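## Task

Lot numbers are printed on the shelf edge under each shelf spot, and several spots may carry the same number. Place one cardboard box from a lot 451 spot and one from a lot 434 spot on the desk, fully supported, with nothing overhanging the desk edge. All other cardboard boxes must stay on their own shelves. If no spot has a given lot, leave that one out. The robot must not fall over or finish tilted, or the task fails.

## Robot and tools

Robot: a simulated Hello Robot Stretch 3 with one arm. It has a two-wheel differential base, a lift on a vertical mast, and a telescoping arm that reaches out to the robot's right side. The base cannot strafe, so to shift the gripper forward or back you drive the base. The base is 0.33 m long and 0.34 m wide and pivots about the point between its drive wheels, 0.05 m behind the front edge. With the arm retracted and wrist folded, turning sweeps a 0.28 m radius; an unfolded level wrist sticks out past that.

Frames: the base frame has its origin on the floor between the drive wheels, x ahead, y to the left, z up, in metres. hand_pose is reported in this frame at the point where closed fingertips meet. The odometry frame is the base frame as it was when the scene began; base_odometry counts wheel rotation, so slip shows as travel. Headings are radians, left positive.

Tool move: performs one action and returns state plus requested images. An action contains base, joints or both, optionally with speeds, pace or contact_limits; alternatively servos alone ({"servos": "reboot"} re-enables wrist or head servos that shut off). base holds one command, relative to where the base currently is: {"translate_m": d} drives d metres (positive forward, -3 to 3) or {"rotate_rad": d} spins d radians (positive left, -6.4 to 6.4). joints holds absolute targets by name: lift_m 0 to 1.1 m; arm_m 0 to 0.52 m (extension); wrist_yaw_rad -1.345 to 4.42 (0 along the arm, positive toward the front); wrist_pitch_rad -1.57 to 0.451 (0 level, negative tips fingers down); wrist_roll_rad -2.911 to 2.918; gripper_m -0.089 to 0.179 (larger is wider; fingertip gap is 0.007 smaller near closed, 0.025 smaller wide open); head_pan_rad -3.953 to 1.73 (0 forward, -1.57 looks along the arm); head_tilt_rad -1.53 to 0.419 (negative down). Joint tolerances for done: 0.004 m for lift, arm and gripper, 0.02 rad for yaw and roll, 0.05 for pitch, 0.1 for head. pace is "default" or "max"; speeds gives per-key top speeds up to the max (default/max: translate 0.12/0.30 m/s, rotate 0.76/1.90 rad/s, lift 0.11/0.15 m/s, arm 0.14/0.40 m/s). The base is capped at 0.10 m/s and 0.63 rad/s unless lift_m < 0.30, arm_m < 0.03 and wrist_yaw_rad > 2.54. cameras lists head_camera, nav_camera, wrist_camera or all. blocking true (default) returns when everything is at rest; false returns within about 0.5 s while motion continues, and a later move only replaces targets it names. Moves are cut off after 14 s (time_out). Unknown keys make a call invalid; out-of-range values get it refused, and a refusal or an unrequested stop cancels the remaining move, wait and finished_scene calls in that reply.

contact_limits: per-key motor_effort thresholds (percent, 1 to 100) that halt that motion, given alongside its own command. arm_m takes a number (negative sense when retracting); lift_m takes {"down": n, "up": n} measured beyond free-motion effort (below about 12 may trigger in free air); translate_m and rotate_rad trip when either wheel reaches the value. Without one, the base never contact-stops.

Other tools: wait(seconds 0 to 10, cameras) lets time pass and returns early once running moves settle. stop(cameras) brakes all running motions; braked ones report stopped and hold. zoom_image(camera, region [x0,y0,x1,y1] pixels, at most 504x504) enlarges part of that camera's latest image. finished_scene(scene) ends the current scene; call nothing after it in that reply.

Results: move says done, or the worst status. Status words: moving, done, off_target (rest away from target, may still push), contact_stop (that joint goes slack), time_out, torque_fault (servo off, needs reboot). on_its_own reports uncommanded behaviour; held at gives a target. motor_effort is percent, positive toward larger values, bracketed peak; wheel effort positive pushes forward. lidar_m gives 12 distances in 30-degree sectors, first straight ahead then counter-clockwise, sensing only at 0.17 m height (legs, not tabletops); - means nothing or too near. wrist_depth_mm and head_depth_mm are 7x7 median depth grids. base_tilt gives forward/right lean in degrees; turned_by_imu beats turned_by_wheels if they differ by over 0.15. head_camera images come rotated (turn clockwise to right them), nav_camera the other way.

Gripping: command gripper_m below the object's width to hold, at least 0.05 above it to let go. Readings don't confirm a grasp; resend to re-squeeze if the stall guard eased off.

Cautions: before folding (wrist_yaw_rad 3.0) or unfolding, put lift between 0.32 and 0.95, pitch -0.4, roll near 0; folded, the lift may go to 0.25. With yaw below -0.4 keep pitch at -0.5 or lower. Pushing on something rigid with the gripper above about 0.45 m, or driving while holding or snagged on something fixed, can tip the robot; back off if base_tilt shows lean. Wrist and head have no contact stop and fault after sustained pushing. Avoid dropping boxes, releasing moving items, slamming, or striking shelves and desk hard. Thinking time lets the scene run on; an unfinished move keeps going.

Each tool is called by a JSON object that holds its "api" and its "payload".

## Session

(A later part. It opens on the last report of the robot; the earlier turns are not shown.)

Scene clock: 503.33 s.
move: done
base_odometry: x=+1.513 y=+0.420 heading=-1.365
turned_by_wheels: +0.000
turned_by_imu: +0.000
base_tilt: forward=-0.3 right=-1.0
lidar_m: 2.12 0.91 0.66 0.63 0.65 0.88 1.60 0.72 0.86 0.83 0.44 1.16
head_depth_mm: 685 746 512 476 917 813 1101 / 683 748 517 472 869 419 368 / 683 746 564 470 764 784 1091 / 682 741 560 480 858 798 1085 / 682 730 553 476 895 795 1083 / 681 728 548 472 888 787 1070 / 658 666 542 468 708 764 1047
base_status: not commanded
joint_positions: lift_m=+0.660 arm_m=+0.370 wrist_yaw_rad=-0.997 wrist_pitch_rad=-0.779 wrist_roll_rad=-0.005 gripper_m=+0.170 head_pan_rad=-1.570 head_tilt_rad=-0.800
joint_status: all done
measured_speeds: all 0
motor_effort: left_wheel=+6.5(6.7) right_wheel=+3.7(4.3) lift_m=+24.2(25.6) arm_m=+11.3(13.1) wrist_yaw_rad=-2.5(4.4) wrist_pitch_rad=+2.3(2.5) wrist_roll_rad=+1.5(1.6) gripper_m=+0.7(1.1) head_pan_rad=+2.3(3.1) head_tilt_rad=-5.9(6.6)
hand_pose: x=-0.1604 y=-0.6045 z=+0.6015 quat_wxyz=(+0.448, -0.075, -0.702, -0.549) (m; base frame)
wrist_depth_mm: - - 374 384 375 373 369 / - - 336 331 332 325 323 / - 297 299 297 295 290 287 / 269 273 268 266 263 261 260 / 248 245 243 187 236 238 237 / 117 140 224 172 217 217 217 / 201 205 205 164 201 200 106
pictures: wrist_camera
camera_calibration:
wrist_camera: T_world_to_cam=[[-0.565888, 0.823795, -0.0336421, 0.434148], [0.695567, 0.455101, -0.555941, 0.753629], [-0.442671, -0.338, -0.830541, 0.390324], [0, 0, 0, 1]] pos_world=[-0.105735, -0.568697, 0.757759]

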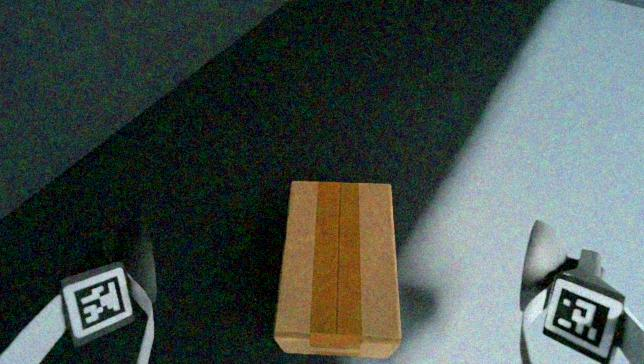

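{"api": "move", "payload": {"joints": {"lift_m":0.623}, "contact_limits": {"lift_m":{"down":14}}, "speeds": {"lift_m":0.04}}}

{"api": "move", "payload": {"joints": {"gripper_m":0.0}}}

{"api": "move", "payload": {"joints": {"lift_m":0.67}, "cameras": ["wrist_camera"]}}

{"api": "move", "payload": {"joints": {"arm_m":0.0}, "cameras": ["nav_camera","wrist_camera"]}}

Scene clock: 512.13 s.
move: done
base_odometry: x=+1.513 y=+0.420 heading=-1.365
turned_by_wheels: +0.000
turned_by_imu: +0.000
base_tilt: forward=-0.3 right=-1.2
lidar_m: 2.12 0.91 0.65 0.63 0.65 0.88 1.60 0.72 0.86 0.83 0.44 1.16
head_depth_mm: 684 748 512 476 920 813 1108 / 684 746 519 473 894 489 393 / 684 746 565 470 655 772 1087 / 683 742 559 481 837 799 1089 / 682 731 554 475 895 793 1080 / 681 728 547 472 893 792 1072 / 660 665 542 467 708 766 1048
base_status: not commanded
joint_positions: lift_m=+0.623 arm_m=+0.370 wrist_yaw_rad=-0.997 wrist_pitch_rad=-0.779 wrist_roll_rad=-0.005 gripper_m=+0.170 head_pan_rad=-1.570 head_tilt_rad=-0.800
joint_status: all done
measured_speeds: all 0
motor_effort: left_wheel=+6.2(6.9) right_wheel=+3.5(4.5) lift_m=+24.3(29.1) arm_m=+3.5(6.6) wrist_yaw_rad=-3.7(4.4) wrist_pitch_rad=+2.4(2.4) wrist_roll_rad=+1.5(1.6) gripper_m=+0.7(1.0) head_pan_rad=+2.3(2.7) head_tilt_rad=-6.2(6.7)
contact_limits: lift_m down 14 (down: maximum 72; up: maximum 65)
hand_pose: x=-0.1604 y=-0.6045 z=+0.5645 quat_wxyz=(+0.448, -0.075, -0.702, -0.549) (m; base frame)
wrist_depth_mm: - - 320 319 313 311 306 / - 276 281 278 276 273 269 / 248 252 249 248 246 242 241 / 227 227 224 164 216 219 217 / 209 205 204 147 193 199 198 / 117 140 186 137 139 181 181 / 116 170 172 152 165 166 106
pictures: none

Scene clock: 514.37 s.
move: done
base_odometry: x=+1.513 y=+0.420 heading=-1.365
turned_by_wheels: +0.000
turned_by_imu: +0.000
base_tilt: forward=-0.1 right=-1.2
lidar_m: 2.12 0.91 0.66 0.63 0.65 0.88 1.60 0.72 0.86 0.83 0.44 1.16
head_depth_mm: 685 748 511 476 922 814 1102 / 684 748 518 473 893 488 393 / 683 748 565 471 655 775 1079 / 682 743 558 481 837 799 1093 / 681 731 553 477 897 794 1082 / 681 729 548 472 888 791 1071 / 658 665 542 467 708 766 1048
base_status: not commanded
joint_positions: lift_m=+0.623 arm_m=+0.370 wrist_yaw_rad=-0.998 wrist_pitch_rad=-0.778 wrist_roll_rad=-0.005 gripper_m=+0.001 head_pan_rad=-1.570 head_tilt_rad=-0.800
joint_status: all done
measured_speeds: all 0
motor_effort: left_wheel=+6.5(6.9) right_wheel=+3.8(4.6) lift_m=+27.6(27.6) arm_m=+0.8(4.3) wrist_yaw_rad=-1.5(3.8) wrist_pitch_rad=+2.0(2.4) wrist_roll_rad=+1.3(1.8) gripper_m=-22.7(94.9) head_pan_rad=+2.0(2.6) head_tilt_rad=-5.3(6.7)
contact_limits: lift_m down 14 (down: maximum 72; up: maximum 65)
hand_pose: x=-0.1607 y=-0.6046 z=+0.5647 quat_wxyz=(+0.448, -0.076, -0.702, -0.549) (m; base frame)
wrist_depth_mm: - - 323 319 314 313 309 / - 280 281 277 276 273 270 / 250 253 251 246 248 243 242 / 229 226 226 163 217 219 217 / 207 207 201 148 147 200 199 / 190 188 129 138 128 183 181 / 177 170 170 151 165 167 169
pictures: none

Scene clock: 515.63 s.
move: done
base_odometry: x=+1.513 y=+0.420 heading=-1.365
turned_by_wheels: +0.000
turned_by_imu: +0.000
base_tilt: forward=-0.2 right=-1.2
lidar_m: 2.12 0.91 0.66 0.63 0.65 0.88 1.60 0.72 0.86 0.83 0.44 1.16
head_depth_mm: 685 750 512 478 920 809 1096 / 683 748 519 472 852 408 359 / 683 746 564 471 843 785 1091 / 681 740 558 482 877 798 1086 / 681 734 553 476 894 795 1083 / 681 727 547 471 888 791 1078 / 661 666 543 467 711 767 1052
base_status: not commanded
joint_positions: lift_m=+0.670 arm_m=+0.370 wrist_yaw_rad=-0.998 wrist_pitch_rad=-0.779 wrist_roll_rad=-0.005 gripper_m=+0.004 head_pan_rad=-1.570 head_tilt_rad=-0.800
joint_status: all done
measured_speeds: all 0
motor_effort: left_wheel=+6.4(6.8) right_wheel=+4.1(4.4) lift_m=+31.1(34.0) arm_m=-1.3(1.8) wrist_yaw_rad=-0.8(3.2) wrist_pitch_rad=+2.3(2.3) wrist_roll_rad=+1.7(1.7) gripper_m=-10.1(22.8) head_pan_rad=+2.1(2.5) head_tilt_rad=-6.1(6.5)
hand_pose: x=-0.1606 y=-0.6045 z=+0.6116 quat_wxyz=(+0.448, -0.076, -0.702, -0.549) (m; base frame)
wrist_depth_mm: - - 386 396 394 390 382 / - - 351 349 347 340 337 / - 309 313 311 307 304 301 / 278 285 283 165 271 274 272 / 258 259 247 148 149 250 249 / 236 236 129 138 128 228 228 / 218 99 211 154 206 209 210
pictures: wrist_camera
camera_calibration:
wrist_camera: T_world_to_cam=[[-0.565171, 0.824289, -0.0336008, 0.43473], [0.695663, 0.454295, -0.556479, 0.759163], [-0.443435, -0.337881, -0.830182, 0.398458], [0, 0, 0, 1]] pos_world=[-0.105735, -0.568596, 0.767859]

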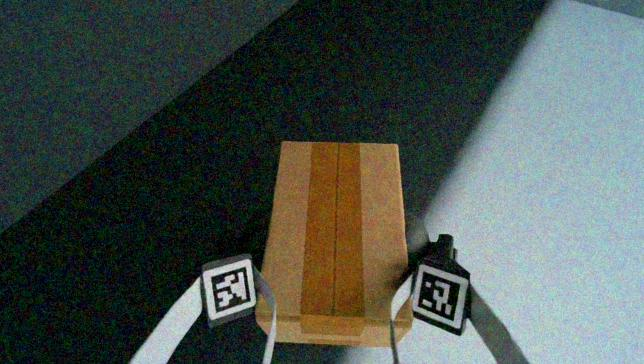

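Scene clock: 519.57 s.
move: done
base_odometry: x=+1.513 y=+0.420 heading=-1.365
turned_by_wheels: +0.000
turned_by_imu: +0.000
base_tilt: forward=-0.3 right=-1.2
lidar_m: 2.13 0.91 0.65 0.63 0.65 0.88 1.60 0.72 0.86 0.83 0.44 1.16
head_depth_mm: 683 747 512 478 920 812 1102 / 684 748 518 473 912 807 354 / 685 745 567 470 908 803 349 / 683 740 558 480 903 802 1059 / 682 730 553 478 898 791 1082 / 682 729 548 472 888 787 1079 / 659 668 542 469 710 767 1048
base_status: not commanded
joint_positions: lift_m=+0.670 arm_m=+0.001 wrist_yaw_rad=-0.998 wrist_pitch_rad=-0.779 wrist_roll_rad=-0.005 gripper_m=+0.004 head_pan_rad=-1.570 head_tilt_rad=-0.800
joint_status: all done
measured_speeds: all 0
motor_effort: left_wheel=+7.0(7.0) right_wheel=+3.7(4.7) lift_m=+24.5(31.9) arm_m=-13.0(14.4) wrist_yaw_rad=-2.2(3.9) wrist_pitch_rad=+2.3(2.4) wrist_roll_rad=+1.4(1.7) gripper_m=-9.9(10.4) head_pan_rad=+1.5(2.4) head_tilt_rad=-5.3(6.8)
hand_pose: x=-0.1606 y=-0.2350 z=+0.6116 quat_wxyz=(+0.447, -0.076, -0.702, -0.549) (m; base frame)
wrist_depth_mm: 414 410 405 409 - - - / 365 358 356 369 - - - / 321 318 323 173 986 - 1000 / 288 285 298 166 878 900 891 / 262 265 151 148 149 808 817 / 240 255 129 138 128 755 752 / 233 98 126 155 679 689 687
pictures: nav_camera (sideways), wrist_camera
camera_calibration:
nav_camera: T_world_to_cam=[[0.0176743, -0.698659, 0.715236, -0.887341], [-0.999786, -0.020072, 0.00509914, 0.049597], [0.0107936, -0.715173, -0.698864, 0.862624], [0, 0, 0, 1]] pos_world=[0.0559587, -0.00202891, 1.23726]
wrist_camera: T_world_to_cam=[[-0.565092, 0.824344, -0.0335666, 0.130231], [0.695717, 0.45426, -0.55644, 0.591315], [-0.44345, -0.337793, -0.83021, 0.523309], [0, 0, 0, 1]] pos_world=[-0.105735, -0.199197, 0.767859]

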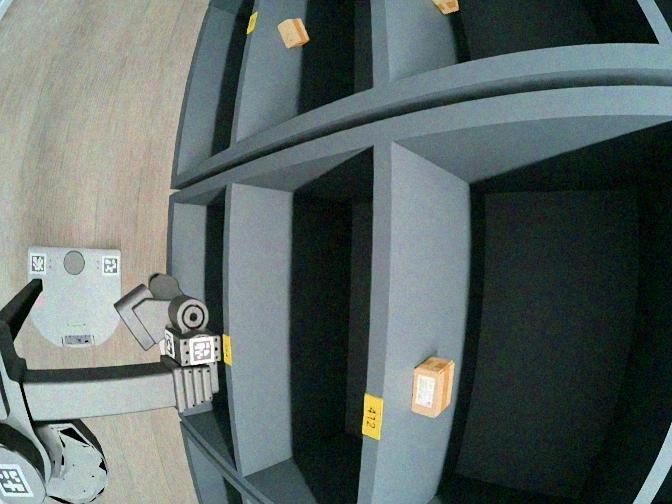

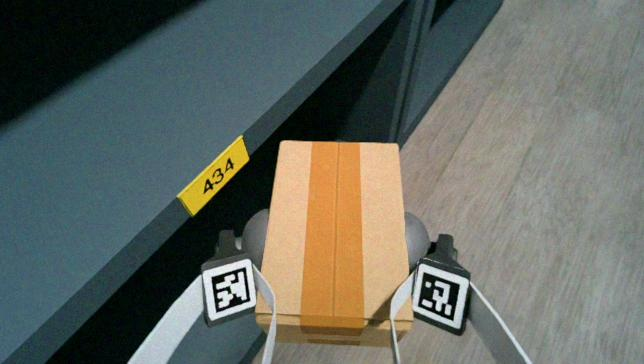

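{"api": "move", "payload": {"base": {"translate_m":-1.2}}}

{"api": "move", "payload": {"base": {"translate_m":-0.8}}}

{"api": "move", "payload": {"base": {"rotate_rad":-1.585}}}

{"api": "move", "payload": {"base": {"translate_m":0.3}, "joints": {"head_pan_rad":0,"head_tilt_rad":-0.3}, "cameras": ["nav_camera"]}}

Scene clock: 546.30 s.
move: done
base_odometry: x=+1.267 y=+1.594 heading=-1.365
turned_by_wheels: +0.000
turned_by_imu: -0.001
base_tilt: forward=-0.4 right=-1.2
lidar_m: 1.47 0.89 0.64 0.61 0.63 0.86 1.41 1.46 0.54 0.85 0.68 0.62
head_depth_mm: 701 767 578 494 876 830 1105 / 697 761 571 489 913 826 352 / 700 753 566 486 908 821 349 / 697 749 558 481 902 816 1081 / 699 748 544 477 851 813 1099 / 696 747 549 990 893 807 1092 / 698 744 543 984 883 804 1085
base_status: done
joint_positions: lift_m=+0.670 arm_m=+0.001 wrist_yaw_rad=-0.998 wrist_pitch_rad=-0.779 wrist_roll_rad=-0.005 gripper_m=+0.004 head_pan_rad=-1.570 head_tilt_rad=-0.800
joint_status: not commanded
measured_speeds: all 0
motor_effort: left_wheel=-1.7(10.7) right_wheel=-10.8(14.5) lift_m=+30.5(32.1) arm_m=-11.9(13.5) wrist_yaw_rad=-3.0(3.8) wrist_pitch_rad=+2.3(2.4) wrist_roll_rad=+1.3(1.7) gripper_m=-9.7(10.3) head_pan_rad=+0.7(2.1) head_tilt_rad=-5.5(6.4)
hand_pose: x=-0.1606 y=-0.2350 z=+0.6116 quat_wxyz=(+0.447, -0.076, -0.702, -0.549) (m; base frame)
wrist_depth_mm: - - - - - - - / - - - - - - - / 320 313 321 - - - 987 / 288 290 316 166 896 904 894 / 261 270 150 148 148 827 815 / 248 - 129 138 128 756 744 / - 98 133 155 677 691 688
pictures: none

Scene clock: 555.43 s.
move: done
base_odometry: x=+1.103 y=+2.377 heading=-1.365
turned_by_wheels: +0.000
turned_by_imu: +0.000
base_tilt: forward=-0.4 right=-1.3
lidar_m: 2.24 0.86 0.63 0.60 0.62 0.65 0.62 0.64 0.87 2.30 0.57 0.57
head_depth_mm: 1685 1666 1624 1604 1498 1328 1132 / 2416 2395 2249 1893 1559 1315 353 / 2680 2951 2445 1883 1550 1306 349 / 2664 2949 2414 1877 1522 1297 1089 / 2646 2945 2374 1862 1527 1289 1126 / 2662 2965 2358 1830 1521 1284 1120 / 2520 2864 2320 1819 1302 1228 1111
base_status: done
joint_positions: lift_m=+0.670 arm_m=+0.001 wrist_yaw_rad=-0.998 wrist_pitch_rad=-0.779 wrist_roll_rad=-0.005 gripper_m=+0.004 head_pan_rad=-1.570 head_tilt_rad=-0.800
joint_status: not commanded
measured_speeds: all 0
motor_effort: left_wheel=-6.0(10.3) right_wheel=-4.9(14.4) lift_m=+29.0(31.2) arm_m=-12.0(12.9) wrist_yaw_rad=-2.8(3.5) wrist_pitch_rad=+2.2(2.4) wrist_roll_rad=+1.4(1.8) gripper_m=-9.4(10.4) head_pan_rad=-0.4(1.3) head_tilt_rad=-5.6(6.3)
hand_pose: x=-0.1606 y=-0.2350 z=+0.6116 quat_wxyz=(+0.447, -0.076, -0.702, -0.549) (m; base frame)
wrist_depth_mm: - - - 622 569 491 425 / - - - - 621 540 469 / - - - 900 - 587 513 / 939 924 936 166 169 - 571 / 856 851 155 148 149 792 632 / 780 784 129 138 128 744 724 / 721 100 686 155 669 689 688
pictures: none

Scene clock: 559.07 s.
move: done
base_odometry: x=+1.103 y=+2.377 heading=-2.949
turned_by_wheels: -1.585
turned_by_imu: -1.559
base_tilt: forward=-0.4 right=-1.3
lidar_m: 2.28 0.57 0.57 2.24 0.87 0.63 0.60 0.62 0.64 0.62 0.64 0.87
head_depth_mm: 505 573 665 793 980 1247 1130 / 505 572 664 792 981 1237 354 / 504 572 663 790 977 1229 348 / 502 573 662 793 975 1221 1084 / 503 571 662 789 968 1221 1125 / 501 570 661 784 969 1224 1116 / 501 570 661 788 964 1210 1111
base_status: done
joint_positions: lift_m=+0.670 arm_m=+0.001 wrist_yaw_rad=-0.998 wrist_pitch_rad=-0.779 wrist_roll_rad=-0.005 gripper_m=+0.004 head_pan_rad=-1.570 head_tilt_rad=-0.800
joint_status: not commanded
measured_speeds: all 0
motor_effort: left_wheel=+7.6(12.3) right_wheel=-9.5(13.7) lift_m=+28.9(30.2) arm_m=-12.0(13.5) wrist_yaw_rad=-1.9(3.4) wrist_pitch_rad=+2.2(2.4) wrist_roll_rad=+1.4(1.7) gripper_m=-9.5(10.5) head_pan_rad=-0.2(0.9) head_tilt_rad=-5.5(6.2)
hand_pose: x=-0.1605 y=-0.2350 z=+0.6116 quat_wxyz=(+0.447, -0.076, -0.702, -0.549) (m; base frame)
wrist_depth_mm: 364 436 558 686 533 472 412 / 386 470 583 811 - 509 448 / 408 504 612 860 - - 496 / 438 552 - 165 165 - 529 / 470 580 155 148 148 794 - / 505 616 129 138 128 749 727 / 542 618 698 155 684 687 690
pictures: none

Scene clock: 563.20 s.
move: done
base_odometry: x=+0.809 y=+2.320 heading=-2.949
turned_by_wheels: +0.000
turned_by_imu: +0.000
base_tilt: forward=-0.4 right=-1.1
lidar_m: 2.27 0.58 0.42 0.42 1.29 0.94 0.90 0.88 0.64 0.61 0.63 0.86
head_depth_mm: 1666 1636 1609 1582 1562 1539 1464 / 2410 2355 2277 2249 2197 1931 1558 / 2470 2596 2715 2846 2886 2005 1538 / 2470 2608 2696 2863 2878 2005 1539 / 2451 2575 2708 2838 2844 1992 1535 / 2442 2580 2689 2834 2831 1997 1538 / 2465 2571 2683 2753 2627 1971 1514
base_status: done
joint_positions: lift_m=+0.670 arm_m=+0.001 wrist_yaw_rad=-0.998 wrist_pitch_rad=-0.779 wrist_roll_rad=-0.005 gripper_m=+0.004 head_pan_rad=+0.000 head_tilt_rad=-0.300
joint_status: all done
measured_speeds: all 0
motor_effort: left_wheel=+2.5(12.1) right_wheel=+6.2(10.1) lift_m=+28.7(29.4) arm_m=-9.8(12.9) wrist_yaw_rad=-1.8(3.6) wrist_pitch_rad=+2.2(2.4) wrist_roll_rad=+1.5(1.8) gripper_m=-10.0(10.2) head_pan_rad=-3.2(5.5) head_tilt_rad=-3.4(9.4)
hand_pose: x=-0.1605 y=-0.2350 z=+0.6116 quat_wxyz=(+0.447, -0.076, -0.702, -0.549) (m; base frame)
wrist_depth_mm: 356 434 554 - - - - / 380 462 582 - - - - / 405 507 602 983 - 923 - / 430 552 - 165 878 905 843 / 460 583 155 147 149 821 813 / 504 606 129 138 128 757 735 / 539 99 687 155 679 685 691
pictures: nav_camera (sideways)
camera_calibration:
nav_camera: T_world_to_cam=[[0.269981, 0.0171655, 0.962713, -1.21169], [0.0147432, -0.999798, 0.0136922, 0.0323027], [0.962753, 0.0104968, -0.270179, 0.298984], [0, 0, 0, 1]] pos_world=[0.0388107, 0.0499571, 1.24685]

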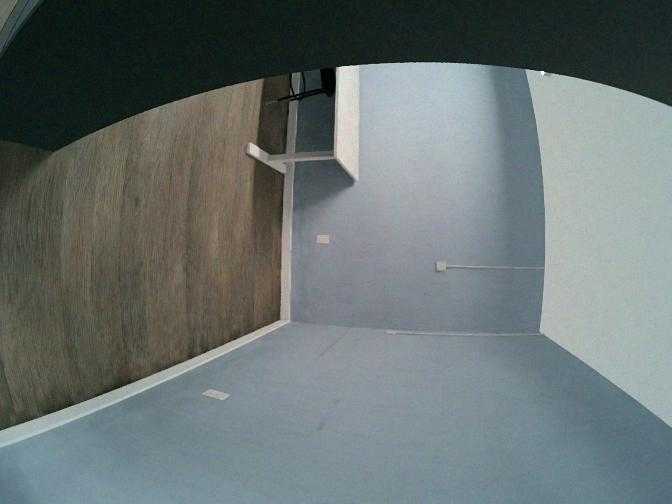

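{"api": "move", "payload": {"base": {"translate_m":1.2}}}

{"api": "move", "payload": {"base": {"translate_m":0.25}, "joints": {"lift_m":0.95}}}

{"api": "move", "payload": {"base": {"rotate_rad":1.585}, "cameras": ["head_camera"]}}

Scene clock: 597.07 s.
move: done
base_odometry: x=-0.369 y=+2.090 heading=-2.949
turned_by_wheels: +0.000
turned_by_imu: -0.001
base_tilt: forward=-0.5 right=-1.2
lidar_m: 1.65 1.45 2.03 2.58 0.90 0.76 2.09 0.86 0.62 0.60 0.62 0.84
head_depth_mm: 1428 1488 1548 1543 1521 1506 1438 / 1443 1512 1572 1658 1764 1822 1552 / 1434 1493 1574 1649 1741 1841 1545 / 1430 1485 1565 1650 1738 1832 1538 / 1421 1489 1564 1646 1725 1812 1534 / 1421 1480 1560 1638 1723 1805 1524 / 1418 1477 1556 1638 1718 1810 1523
base_status: done
joint_positions: lift_m=+0.670 arm_m=+0.001 wrist_yaw_rad=-0.998 wrist_pitch_rad=-0.779 wrist_roll_rad=-0.005 gripper_m=+0.004 head_pan_rad=+0.000 head_tilt_rad=-0.300
joint_status: not commanded
measured_speeds: all 0
motor_effort: left_wheel=+3.6(11.8) right_wheel=+6.4(11.1) lift_m=+25.8(28.3) arm_m=-1.3(8.8) wrist_yaw_rad=-2.0(3.8) wrist_pitch_rad=+2.3(2.4) wrist_roll_rad=+1.5(1.8) gripper_m=-9.3(10.4) head_pan_rad=-2.8(3.9) head_tilt_rad=+0.8(4.1)
hand_pose: x=-0.1605 y=-0.2350 z=+0.6116 quat_wxyz=(+0.447, -0.076, -0.702, -0.549) (m; base frame)
wrist_depth_mm: 348 419 535 - - - - / 366 447 565 - - - - / 394 485 596 963 - - 989 / 418 525 - 165 886 916 887 / 448 559 151 148 148 822 809 / 481 584 128 138 128 736 749 / 512 98 690 155 684 697 692
pictures: none

Scene clock: 600.70 s.
move: done
base_odometry: x=-0.614 y=+2.042 heading=-2.949
turned_by_wheels: +0.000
turned_by_imu: +0.000
base_tilt: forward=-0.3 right=-1.2
lidar_m: 1.41 1.25 1.61 3.59 1.26 0.98 2.34 0.86 0.62 0.60 0.62 0.84
head_depth_mm: 1219 1273 1344 1405 1475 1492 1433 / 1216 1271 1336 1395 1477 1572 1550 / 1207 1270 1340 1414 1478 1565 1542 / 1211 1268 1327 1403 1475 1543 1538 / 1201 1265 1317 1385 1463 1551 1531 / 1206 1262 1326 1385 1460 1545 1520 / 1203 1263 1324 1380 1457 1549 1516
base_status: done
joint_positions: lift_m=+0.950 arm_m=+0.001 wrist_yaw_rad=-0.998 wrist_pitch_rad=-0.779 wrist_roll_rad=-0.005 gripper_m=+0.004 head_pan_rad=+0.000 head_tilt_rad=-0.300
joint_status: all done
measured_speeds: all 0
motor_effort: left_wheel=+8.9(11.5) right_wheel=+1.5(11.9) lift_m=+27.6(35.0) arm_m=-0.1(1.7) wrist_yaw_rad=-2.3(3.5) wrist_pitch_rad=+2.3(2.4) wrist_roll_rad=+1.3(1.7) gripper_m=-9.7(10.4) head_pan_rad=-3.3(3.7) head_tilt_rad=+1.0(1.9)
hand_pose: x=-0.1605 y=-0.2350 z=+0.8915 quat_wxyz=(+0.447, -0.076, -0.702, -0.549) (m; base frame)
wrist_depth_mm: 338 417 535 - - - - / 362 441 568 - - - - / 386 476 589 - - - - / 416 528 - 166 - - - / 446 558 155 148 149 - - / 477 579 128 137 128 - - / 519 98 902 154 917 936 959
pictures: none

Scene clock: 604.33 s.
move: done
base_odometry: x=-0.614 y=+2.042 heading=-1.365
turned_by_wheels: +1.585
turned_by_imu: +1.559
base_tilt: forward=-0.3 right=-1.2
lidar_m: 3.55 1.26 0.97 2.34 0.86 0.62 0.60 0.62 0.83 1.41 1.26 1.61
head_depth_mm: 3018 3703 3665 3164 2636 1941 1553 / 3052 3752 3869 - 2964 2047 1550 / 3069 3734 - - 2899 2006 1545 / 3096 3716 3839 - 2886 2010 1534 / 3150 3741 - - 2880 1975 1530 / 3209 3634 3791 3824 2847 1976 1524 / 3255 2715 2757 2752 2642 1959 1527
base_status: done
joint_positions: lift_m=+0.950 arm_m=+0.001 wrist_yaw_rad=-0.998 wrist_pitch_rad=-0.779 wrist_roll_rad=-0.005 gripper_m=+0.004 head_pan_rad=+0.000 head_tilt_rad=-0.300
joint_status: not commanded
measured_speeds: all 0
motor_effort: left_wheel=-8.0(12.5) right_wheel=+8.6(12.8) lift_m=+26.1(27.6) arm_m=-6.0(6.0) wrist_yaw_rad=-3.0(4.1) wrist_pitch_rad=+2.3(2.4) wrist_roll_rad=+1.4(1.7) gripper_m=-9.8(10.3) head_pan_rad=-2.7(3.4) head_tilt_rad=+2.4(3.4)
hand_pose: x=-0.1605 y=-0.2350 z=+0.8915 quat_wxyz=(+0.447, -0.076, -0.702, -0.549) (m; base frame)
wrist_depth_mm: - - - 607 541 465 407 / - - - - 593 507 450 / - - - 173 - 576 492 / - - - 166 162 627 546 / - - 156 148 147 - 604 / - - 129 138 128 919 - / 979 99 932 154 920 928 860
pictures: head_camera (sideways)
camera_calibration:
head_camera: T_world_to_cam=[[-0.245192, -0.0462503, -0.968371, 1.27736], [0.0408005, 0.997484, -0.0579715, 0.0748934], [0.968616, -0.0537242, -0.242688, 0.265558], [0, 0, 0, 1]] pos_world=[0.0529183, -0.00136, 1.30574]

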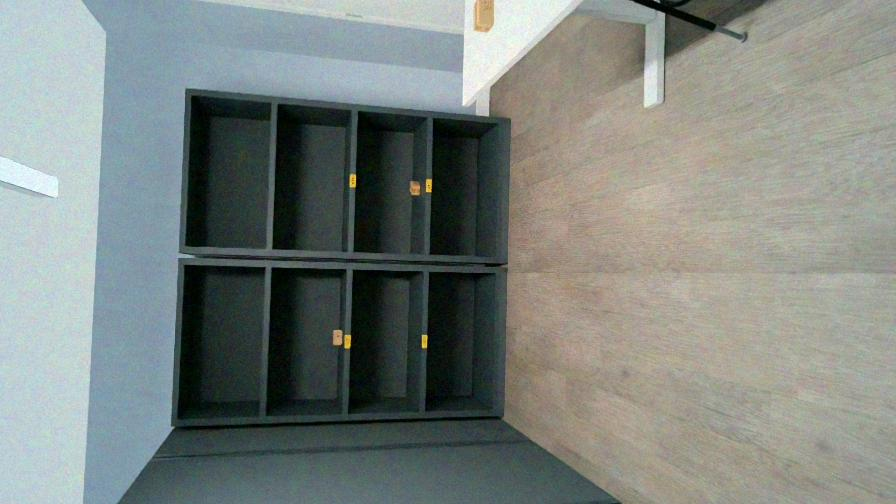

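{"api": "move", "payload": {"base": {"translate_m":1.2}, "joints": {"head_pan_rad":-1.57,"head_tilt_rad":-0.5}}}

{"api": "move", "payload": {"base": {"translate_m":0.33}, "joints": {"wrist_yaw_rad":0,"wrist_pitch_rad":-0.764}, "cameras": ["head_camera"]}}

Scene clock: 624.57 s.
move: done
base_odometry: x=-0.369 y=+0.868 heading=-1.365
turned_by_wheels: +0.000
turned_by_imu: +0.001
base_tilt: forward=-0.3 right=-1.2
lidar_m: 2.48 1.28 0.93 0.89 0.92 1.86 1.78 1.84 1.00 0.88 0.85 1.91
head_depth_mm: 1162 1256 1373 1455 955 - - / 1158 1254 1361 1365 948 809 - / 1152 1248 1352 1346 941 803 - / 1153 1251 1358 1330 936 1458 1301 / 1156 1249 1362 1316 923 1444 1287 / 1146 1241 1352 1300 917 1187 1289 / 1143 1237 1345 1285 911 1437 1255
base_status: done
joint_positions: lift_m=+0.950 arm_m=+0.001 wrist_yaw_rad=-0.998 wrist_pitch_rad=-0.779 wrist_roll_rad=-0.005 gripper_m=+0.004 head_pan_rad=-1.570 head_tilt_rad=-0.500
joint_status: all done
measured_speeds: all 0
motor_effort: left_wheel=+1.9(8.9) right_wheel=+8.1(14.0) lift_m=+30.5(32.4) arm_m=-9.0(13.4) wrist_yaw_rad=-2.8(3.9) wrist_pitch_rad=+2.3(2.4) wrist_roll_rad=+1.5(1.8) gripper_m=-9.8(10.4) head_pan_rad=+3.9(4.9) head_tilt_rad=-4.1(8.0)
hand_pose: x=-0.1605 y=-0.2350 z=+0.8915 quat_wxyz=(+0.447, -0.076, -0.702, -0.549) (m; base frame)
wrist_depth_mm: - - - - - - - / - - - - - - - / - - - - - - - / - - - 165 - - - / - - 155 148 148 - - / - - 129 138 129 - - / 987 99 915 154 940 932 932
pictures: none

Scene clock: 629.00 s.
move: done
base_odometry: x=-0.301 y=+0.545 heading=-1.365
turned_by_wheels: +0.000
turned_by_imu: +0.000
base_tilt: forward=-0.2 right=-1.3
lidar_m: 2.16 1.29 0.93 0.90 0.92 1.25 2.11 2.00 1.15 0.74 1.08 1.91
head_depth_mm: 1165 1251 1358 1376 955 - - / 1150 1247 1365 1358 947 808 - / 1144 1242 1356 1349 939 777 - / 1152 1242 1357 1330 930 773 - / 1143 1241 1350 1322 926 1052 1103 / 1137 1238 1350 1305 920 1268 1291 / 1140 1229 1340 1285 913 1439 1280
base_status: done
joint_positions: lift_m=+0.950 arm_m=+0.001 wrist_yaw_rad=-0.003 wrist_pitch_rad=-0.779 wrist_roll_rad=-0.005 gripper_m=+0.004 head_pan_rad=-1.570 head_tilt_rad=-0.500
joint_status: all done
measured_speeds: all 0
motor_effort: left_wheel=+3.4(10.3) right_wheel=+7.0(13.7) lift_m=+30.2(31.6) arm_m=-7.9(9.5) wrist_yaw_rad=+2.0(5.5) wrist_pitch_rad=+2.3(4.8) wrist_roll_rad=+1.4(1.8) gripper_m=-9.9(10.4) head_pan_rad=+3.5(4.3) head_tilt_rad=-3.8(5.6)
hand_pose: x=-0.0221 y=-0.3109 z=+0.8915 quat_wxyz=(+0.655, +0.268, -0.653, -0.269) (m; base frame)
wrist_depth_mm: - - - - - - - / - - - - - - - / - - - - - - - / - - - 165 - - - / - - 155 148 148 - - / - - 129 137 128 - - / 992 100 955 154 910 916 934
pictures: head_camera (sideways)
camera_calibration:
head_camera: T_world_to_cam=[[-0.0466171, 0.432321, -0.900514, 1.18756], [0.997505, -0.0276992, -0.064936, 0.0780435], [-0.0530167, -0.901294, -0.429951, 0.515475], [0, 0, 0, 1]] pos_world=[0.0048409, -0.0466526, 1.29612]

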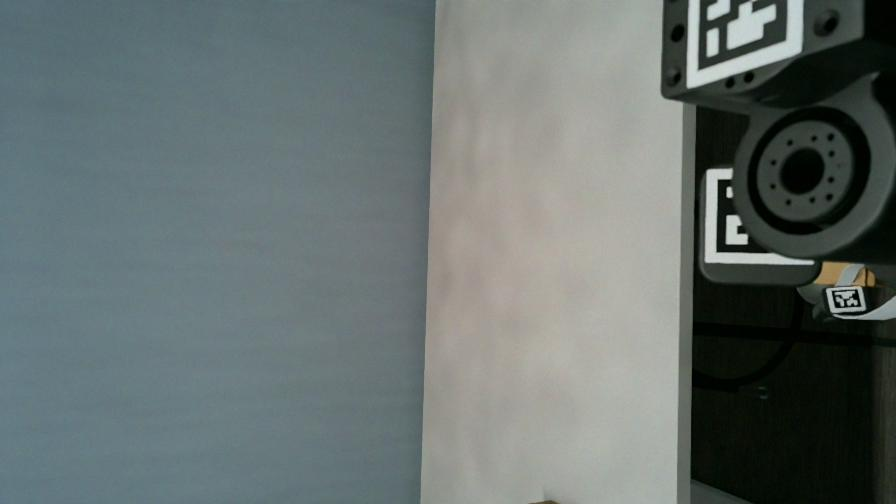

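{"api": "move", "payload": {"joints": {"arm_m":0.5}}}

{"api": "move", "payload": {"joints": {"lift_m":0.84}}}

{"api": "move", "payload": {"joints": {"lift_m":0.77}, "speeds": {"lift_m":0.03}, "contact_limits": {"lift_m":{"down":14}}, "cameras": ["head_camera"]}}

Scene clock: 640.50 s.
move: done
base_odometry: x=-0.301 y=+0.545 heading=-1.365
turned_by_wheels: +0.000
turned_by_imu: +0.000
base_tilt: forward=-0.2 right=-1.2
lidar_m: 2.16 1.29 0.93 0.89 0.93 1.25 2.10 2.01 1.15 0.74 1.08 1.92
head_depth_mm: 1153 1254 1364 353 - 1524 1328 / 1154 1251 1323 359 946 1470 1322 / 1155 1249 593 1206 942 1208 1277 / 1150 1236 1300 757 930 1455 1268 / 1141 1242 1346 1315 923 1053 1235 / 1141 1231 1341 1307 916 1268 1291 / 1146 1233 1339 1288 911 1433 1284
base_status: not commanded
joint_positions: lift_m=+0.950 arm_m=+0.500 wrist_yaw_rad=-0.003 wrist_pitch_rad=-0.779 wrist_roll_rad=-0.005 gripper_m=+0.004 head_pan_rad=-1.570 head_tilt_rad=-0.500
joint_status: all done
measured_speeds: all 0
motor_effort: left_wheel=+3.3(3.6) right_wheel=+8.0(8.2) lift_m=+30.0(30.8) arm_m=+12.3(14.9) wrist_yaw_rad=+1.2(3.8) wrist_pitch_rad=+2.3(2.5) wrist_roll_rad=+1.3(1.7) gripper_m=-10.1(10.4) head_pan_rad=+3.9(3.9) head_tilt_rad=-4.5(5.1)
hand_pose: x=-0.0221 y=-0.8103 z=+0.8915 quat_wxyz=(+0.655, +0.268, -0.653, -0.269) (m; base frame)
wrist_depth_mm: - - - - - - - / - - - - - - - / - - - - - - - / - - - 165 162 - - / - - 149 148 147 - - / - - 129 138 128 - - / - 98 - 135 130 - -
pictures: none

Scene clock: 642.33 s.
move: done
base_odometry: x=-0.301 y=+0.545 heading=-1.365
turned_by_wheels: +0.000
turned_by_imu: +0.000
base_tilt: forward=-0.3 right=-1.2
lidar_m: 2.16 1.29 0.93 0.89 0.92 1.25 2.11 2.00 1.15 0.74 1.09 1.92
head_depth_mm: 1157 1251 1361 1384 958 326 - / 1157 1248 1363 1367 401 367 1278 / 1152 1240 1351 630 938 1209 1280 / 1147 1241 1353 750 861 1452 1275 / 1155 1235 1345 1318 927 1053 1237 / 1149 1240 1343 1301 918 1275 1293 / 1140 1235 1355 1294 914 1441 1287
base_status: not commanded
joint_positions: lift_m=+0.840 arm_m=+0.500 wrist_yaw_rad=-0.003 wrist_pitch_rad=-0.779 wrist_roll_rad=-0.005 gripper_m=+0.004 head_pan_rad=-1.570 head_tilt_rad=-0.500
joint_status: all done
measured_speeds: all 0
motor_effort: left_wheel=+3.0(3.4) right_wheel=+6.8(8.1) lift_m=+23.7(28.9) arm_m=+9.8(12.7) wrist_yaw_rad=+2.4(2.9) wrist_pitch_rad=+2.4(2.5) wrist_roll_rad=+1.4(1.6) gripper_m=-10.0(10.3) head_pan_rad=+3.5(3.8) head_tilt_rad=-4.7(4.9)
hand_pose: x=-0.0221 y=-0.8103 z=+0.7815 quat_wxyz=(+0.655, +0.268, -0.653, -0.269) (m; base frame)
wrist_depth_mm: - - - - - - - / - - - - - - - / - - - - - - - / - - - 166 162 - - / - - 149 147 147 - - / - - 128 138 128 - - / - 98 - 135 130 - -
pictures: none

Scene clock: 645.83 s.
move: contact_stop
base_odometry: x=-0.301 y=+0.545 heading=-1.365
turned_by_wheels: +0.000
turned_by_imu: +0.000
base_tilt: forward=-0.3 right=-1.2
lidar_m: 2.16 1.29 0.93 0.89 0.92 1.25 2.11 2.01 1.15 0.74 1.08 1.93
head_depth_mm: 1152 1248 1366 1381 956 783 294 / 1153 1250 1358 1366 483 365 329 / 1152 1242 1355 669 832 1211 1281 / 1149 1236 1346 1251 830 1459 1280 / 1152 1237 1349 1316 926 1058 1235 / 1146 1238 1352 1301 922 1275 1296 / 1141 1239 1345 1289 911 1438 1283
base_status: not commanded
joint_positions: lift_m=+0.801 arm_m=+0.500 wrist_yaw_rad=+0.000 wrist_pitch_rad=-0.729 wrist_roll_rad=-0.003 gripper_m=+0.004 head_pan_rad=-1.570 head_tilt_rad=-0.500
joint_status: lift_m contact_stop (moved -0.039 of -0.070)
measured_speeds: translate_m=+0.000 rotate_rad=+0.000 lift_m=+0.005 arm_m=+0.000 wrist_yaw_rad=+0.000 wrist_pitch_rad=+0.000 wrist_roll_rad=+0.000 head_pan_rad=+0.000 head_tilt_rad=+0.000
on_its_own: lift_m is slack since a contact_stop (your +0.770 is given up)
motor_effort: left_wheel=+1.2(3.6) right_wheel=+5.3(7.8) lift_m=+21.1(26.8) arm_m=+1.4(10.2) wrist_yaw_rad=-0.8(4.6) wrist_pitch_rad=-6.8(14.1) wrist_roll_rad=+0.6(1.8) gripper_m=-10.2(10.7) head_pan_rad=+2.8(3.7) head_tilt_rad=-4.0(4.7)
contact_limits: lift_m down 14 (down: maximum 72; up: maximum 65)
hand_pose: x=-0.0215 y=-0.8200 z=+0.7505 quat_wxyz=(+0.662, +0.253, -0.659, -0.252) (m; base frame)
wrist_depth_mm: - - - - - - - / - - - - - - - / - - - - - - - / - - - 166 164 - - / - - 151 148 146 - - / - - 129 137 130 - - / - - - 140 128 105 -
pictures: head_camera (sideways)
camera_calibration:
head_camera: T_world_to_cam=[[-0.0466457, 0.43264, -0.900359, 1.18738], [0.997509, -0.0275749, -0.0649291, 0.0780401], [-0.0529182, -0.901145, -0.430276, 0.515904], [0, 0, 0, 1]] pos_world=[0.00484109, -0.0466511, 1.29611]

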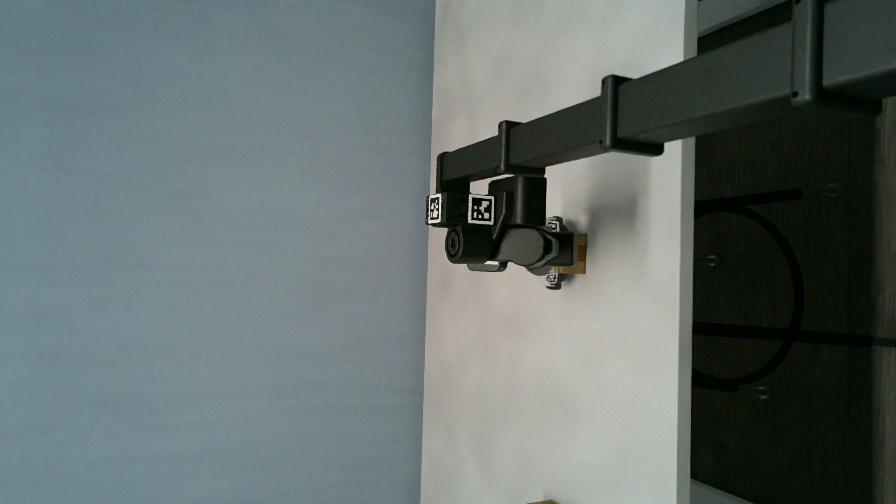

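{"api": "move", "payload": {"joints": {"lift_m":0.803}}}

{"api": "move", "payload": {"joints": {"gripper_m":0.17}}}

{"api": "move", "payload": {"joints": {"lift_m":0.95}}}

{"api": "move", "payload": {"joints": {"arm_m":0.1}, "cameras": ["head_camera"]}}

Scene clock: 651.30 s.
move: done
base_odometry: x=-0.301 y=+0.545 heading=-1.365
turned_by_wheels: +0.000
turned_by_imu: +0.000
base_tilt: forward=-0.3 right=-1.2
lidar_m: 2.16 1.29 0.93 0.89 0.93 1.25 2.11 2.00 1.15 0.74 1.08 1.91
head_depth_mm: 1160 1253 1354 1380 952 785 291 / 1153 1246 1360 1362 479 365 329 / 1156 1248 1353 666 831 1205 1279 / 1146 1238 1347 1252 827 1456 1269 / 1145 1239 1353 1317 922 1056 1239 / 1143 1239 1342 1303 917 1271 1296 / 1145 1230 1340 1286 909 1433 1291
base_status: not commanded
joint_positions: lift_m=+0.803 arm_m=+0.500 wrist_yaw_rad=+0.000 wrist_pitch_rad=-0.733 wrist_roll_rad=-0.003 gripper_m=+0.004 head_pan_rad=-1.570 head_tilt_rad=-0.500
joint_status: all done
measured_speeds: all 0
motor_effort: left_wheel=+0.7(1.3) right_wheel=+5.3(5.8) lift_m=+27.7(28.2) arm_m=-6.0(6.5) wrist_yaw_rad=-0.9(2.1) wrist_pitch_rad=-6.1(6.4) wrist_roll_rad=+1.1(1.1) gripper_m=-10.2(10.9) head_pan_rad=+3.0(3.3) head_tilt_rad=-2.8(2.9)
hand_pose: x=-0.0215 y=-0.8192 z=+0.7523 quat_wxyz=(+0.661, +0.254, -0.659, -0.253) (m; base frame)
wrist_depth_mm: - - - - - - - / - - - - - - - / - - - - - - - / - - - 164 - - - / - - 149 149 145 - - / - - 128 138 130 - - / - 98 - 134 129 105 -
pictures: none

Scene clock: 653.50 s.
move: done
base_odometry: x=-0.301 y=+0.545 heading=-1.365
turned_by_wheels: +0.000
turned_by_imu: +0.000
base_tilt: forward=-0.3 right=-1.3
lidar_m: 2.16 1.28 0.93 0.90 0.92 1.25 2.11 2.00 1.15 0.74 1.08 1.92
head_depth_mm: 1152 1247 1365 1382 951 786 291 / 1155 1249 1356 1362 480 364 329 / 1149 1245 1351 668 831 1208 1283 / 1146 1240 1356 1248 825 1452 1268 / 1147 1238 1348 1314 895 1061 1237 / 1146 1233 1345 1296 918 1266 1296 / 1142 1234 1344 1292 908 1433 1290
base_status: not commanded
joint_positions: lift_m=+0.803 arm_m=+0.500 wrist_yaw_rad=+0.000 wrist_pitch_rad=-0.771 wrist_roll_rad=-0.003 gripper_m=+0.170 head_pan_rad=-1.570 head_tilt_rad=-0.500
joint_status: all done
measured_speeds: all 0
motor_effort: left_wheel=+1.1(1.4) right_wheel=+5.5(6.0) lift_m=+24.6(28.2) arm_m=-10.8(11.1) wrist_yaw_rad=-0.2(2.1) wrist_pitch_rad=+0.8(6.2) wrist_roll_rad=+0.8(1.2) gripper_m=+1.1(83.2) head_pan_rad=+3.1(3.4) head_tilt_rad=-1.5(3.3)
hand_pose: x=-0.0215 y=-0.8119 z=+0.7458 quat_wxyz=(+0.656, +0.267, -0.654, -0.266) (m; base frame)
wrist_depth_mm: - - - - - - - / - - - - - - - / - - - 169 - - - / - - - 156 157 - - / - 143 - 141 143 - - / - 124 - 133 131 - - / - - - - - - 106
pictures: none

Scene clock: 655.67 s.
move: done
base_odometry: x=-0.301 y=+0.545 heading=-1.365
turned_by_wheels: +0.000
turned_by_imu: +0.000
base_tilt: forward=-0.3 right=-1.1
lidar_m: 2.16 1.29 0.93 0.89 0.93 1.25 2.11 2.00 1.15 0.74 1.08 1.92
head_depth_mm: 1162 1258 1363 353 - 1523 1323 / 1153 1252 1323 359 943 1469 1316 / 1145 1244 592 1189 939 1214 1276 / 1150 1242 1302 1118 898 1459 1271 / 1144 1236 1341 1313 924 1055 1242 / 1145 1238 1347 1304 915 1278 1292 / 1141 1242 1341 1289 911 1425 1285
base_status: not commanded
joint_positions: lift_m=+0.950 arm_m=+0.500 wrist_yaw_rad=+0.000 wrist_pitch_rad=-0.772 wrist_roll_rad=-0.003 gripper_m=+0.170 head_pan_rad=-1.570 head_tilt_rad=-0.500
joint_status: all done
measured_speeds: all 0
motor_effort: left_wheel=+1.0(1.3) right_wheel=+5.0(5.8) lift_m=+30.1(34.3) arm_m=-12.6(13.5) wrist_yaw_rad=-0.6(2.0) wrist_pitch_rad=+1.0(1.1) wrist_roll_rad=+0.8(1.0) gripper_m=+0.8(1.3) head_pan_rad=+2.7(3.3) head_tilt_rad=-1.1(2.0)
hand_pose: x=-0.0215 y=-0.8117 z=+0.8927 quat_wxyz=(+0.656, +0.267, -0.654, -0.266) (m; base frame)
wrist_depth_mm: - - - - - - - / - - - - - - - / - - - - - - - / - - - - - - - / - 143 - 295 - - - / - 124 - 277 - - - / - - - 255 - - 106
pictures: none

Scene clock: 659.80 s.
move: done
base_odometry: x=-0.301 y=+0.545 heading=-1.365
turned_by_wheels: +0.000
turned_by_imu: +0.000
base_tilt: forward=-0.3 right=-1.2
lidar_m: 2.16 1.29 0.93 0.90 0.92 1.25 2.12 2.00 1.15 0.74 1.08 1.92
head_depth_mm: 1157 1253 1358 1375 - - 1295 / 1153 1248 1353 1437 - - 1281 / 1155 1246 1361 1352 - - 1242 / 1147 1244 1348 1338 930 758 1232 / 1145 1241 1356 1310 925 786 1233 / 1145 1238 1353 1297 917 789 1301 / 1145 1232 1339 1285 911 1438 1289
base_status: not commanded
joint_positions: lift_m=+0.950 arm_m=+0.100 wrist_yaw_rad=+0.000 wrist_pitch_rad=-0.772 wrist_roll_rad=-0.003 gripper_m=+0.170 head_pan_rad=-1.570 head_tilt_rad=-0.500
joint_status: all done
measured_speeds: all 0
motor_effort: left_wheel=+1.0(1.3) right_wheel=+5.5(5.7) lift_m=+27.8(31.1) arm_m=-12.2(14.4) wrist_yaw_rad=+0.4(2.1) wrist_pitch_rad=+1.1(1.2) wrist_roll_rad=+0.4(1.1) gripper_m=+0.9(1.3) head_pan_rad=+2.3(3.5) head_tilt_rad=+0.1(1.6)
hand_pose: x=-0.0215 y=-0.4117 z=+0.8927 quat_wxyz=(+0.656, +0.267, -0.654, -0.266) (m; base frame)
wrist_depth_mm: 498 - - 494 - - - / - - - - - - - / - - - - - - - / - - - - - - - / - - - - - - - / 123 141 - - - - - / 116 950 974 971 956 932 106
pictures: head_camera (sideways)
camera_calibration:
head_camera: T_world_to_cam=[[-0.0466457, 0.43264, -0.900359, 1.18738], [0.997509, -0.0275749, -0.0649291, 0.0780401], [-0.0529182, -0.901145, -0.430276, 0.515904], [0, 0, 0, 1]] pos_world=[0.00484109, -0.0466511, 1.29611]

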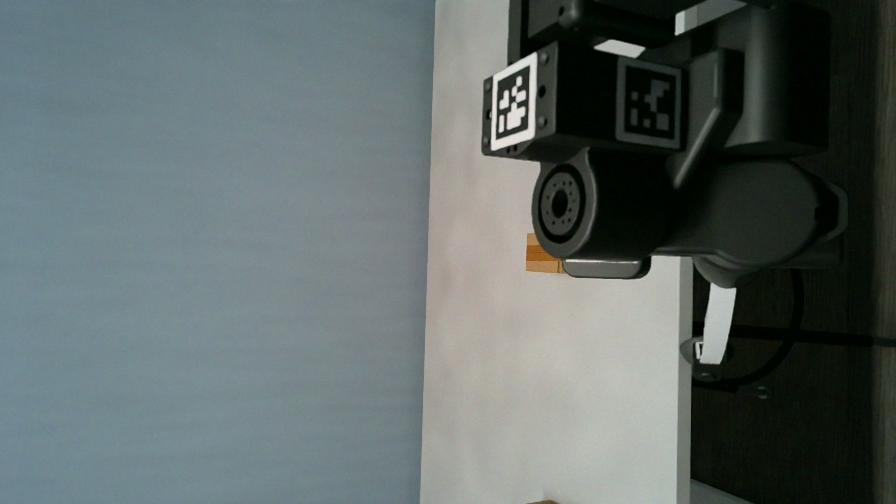

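Placed.

{"api": "finished_scene", "payload": {"scene": 2}}

The scene is finished: the task was done.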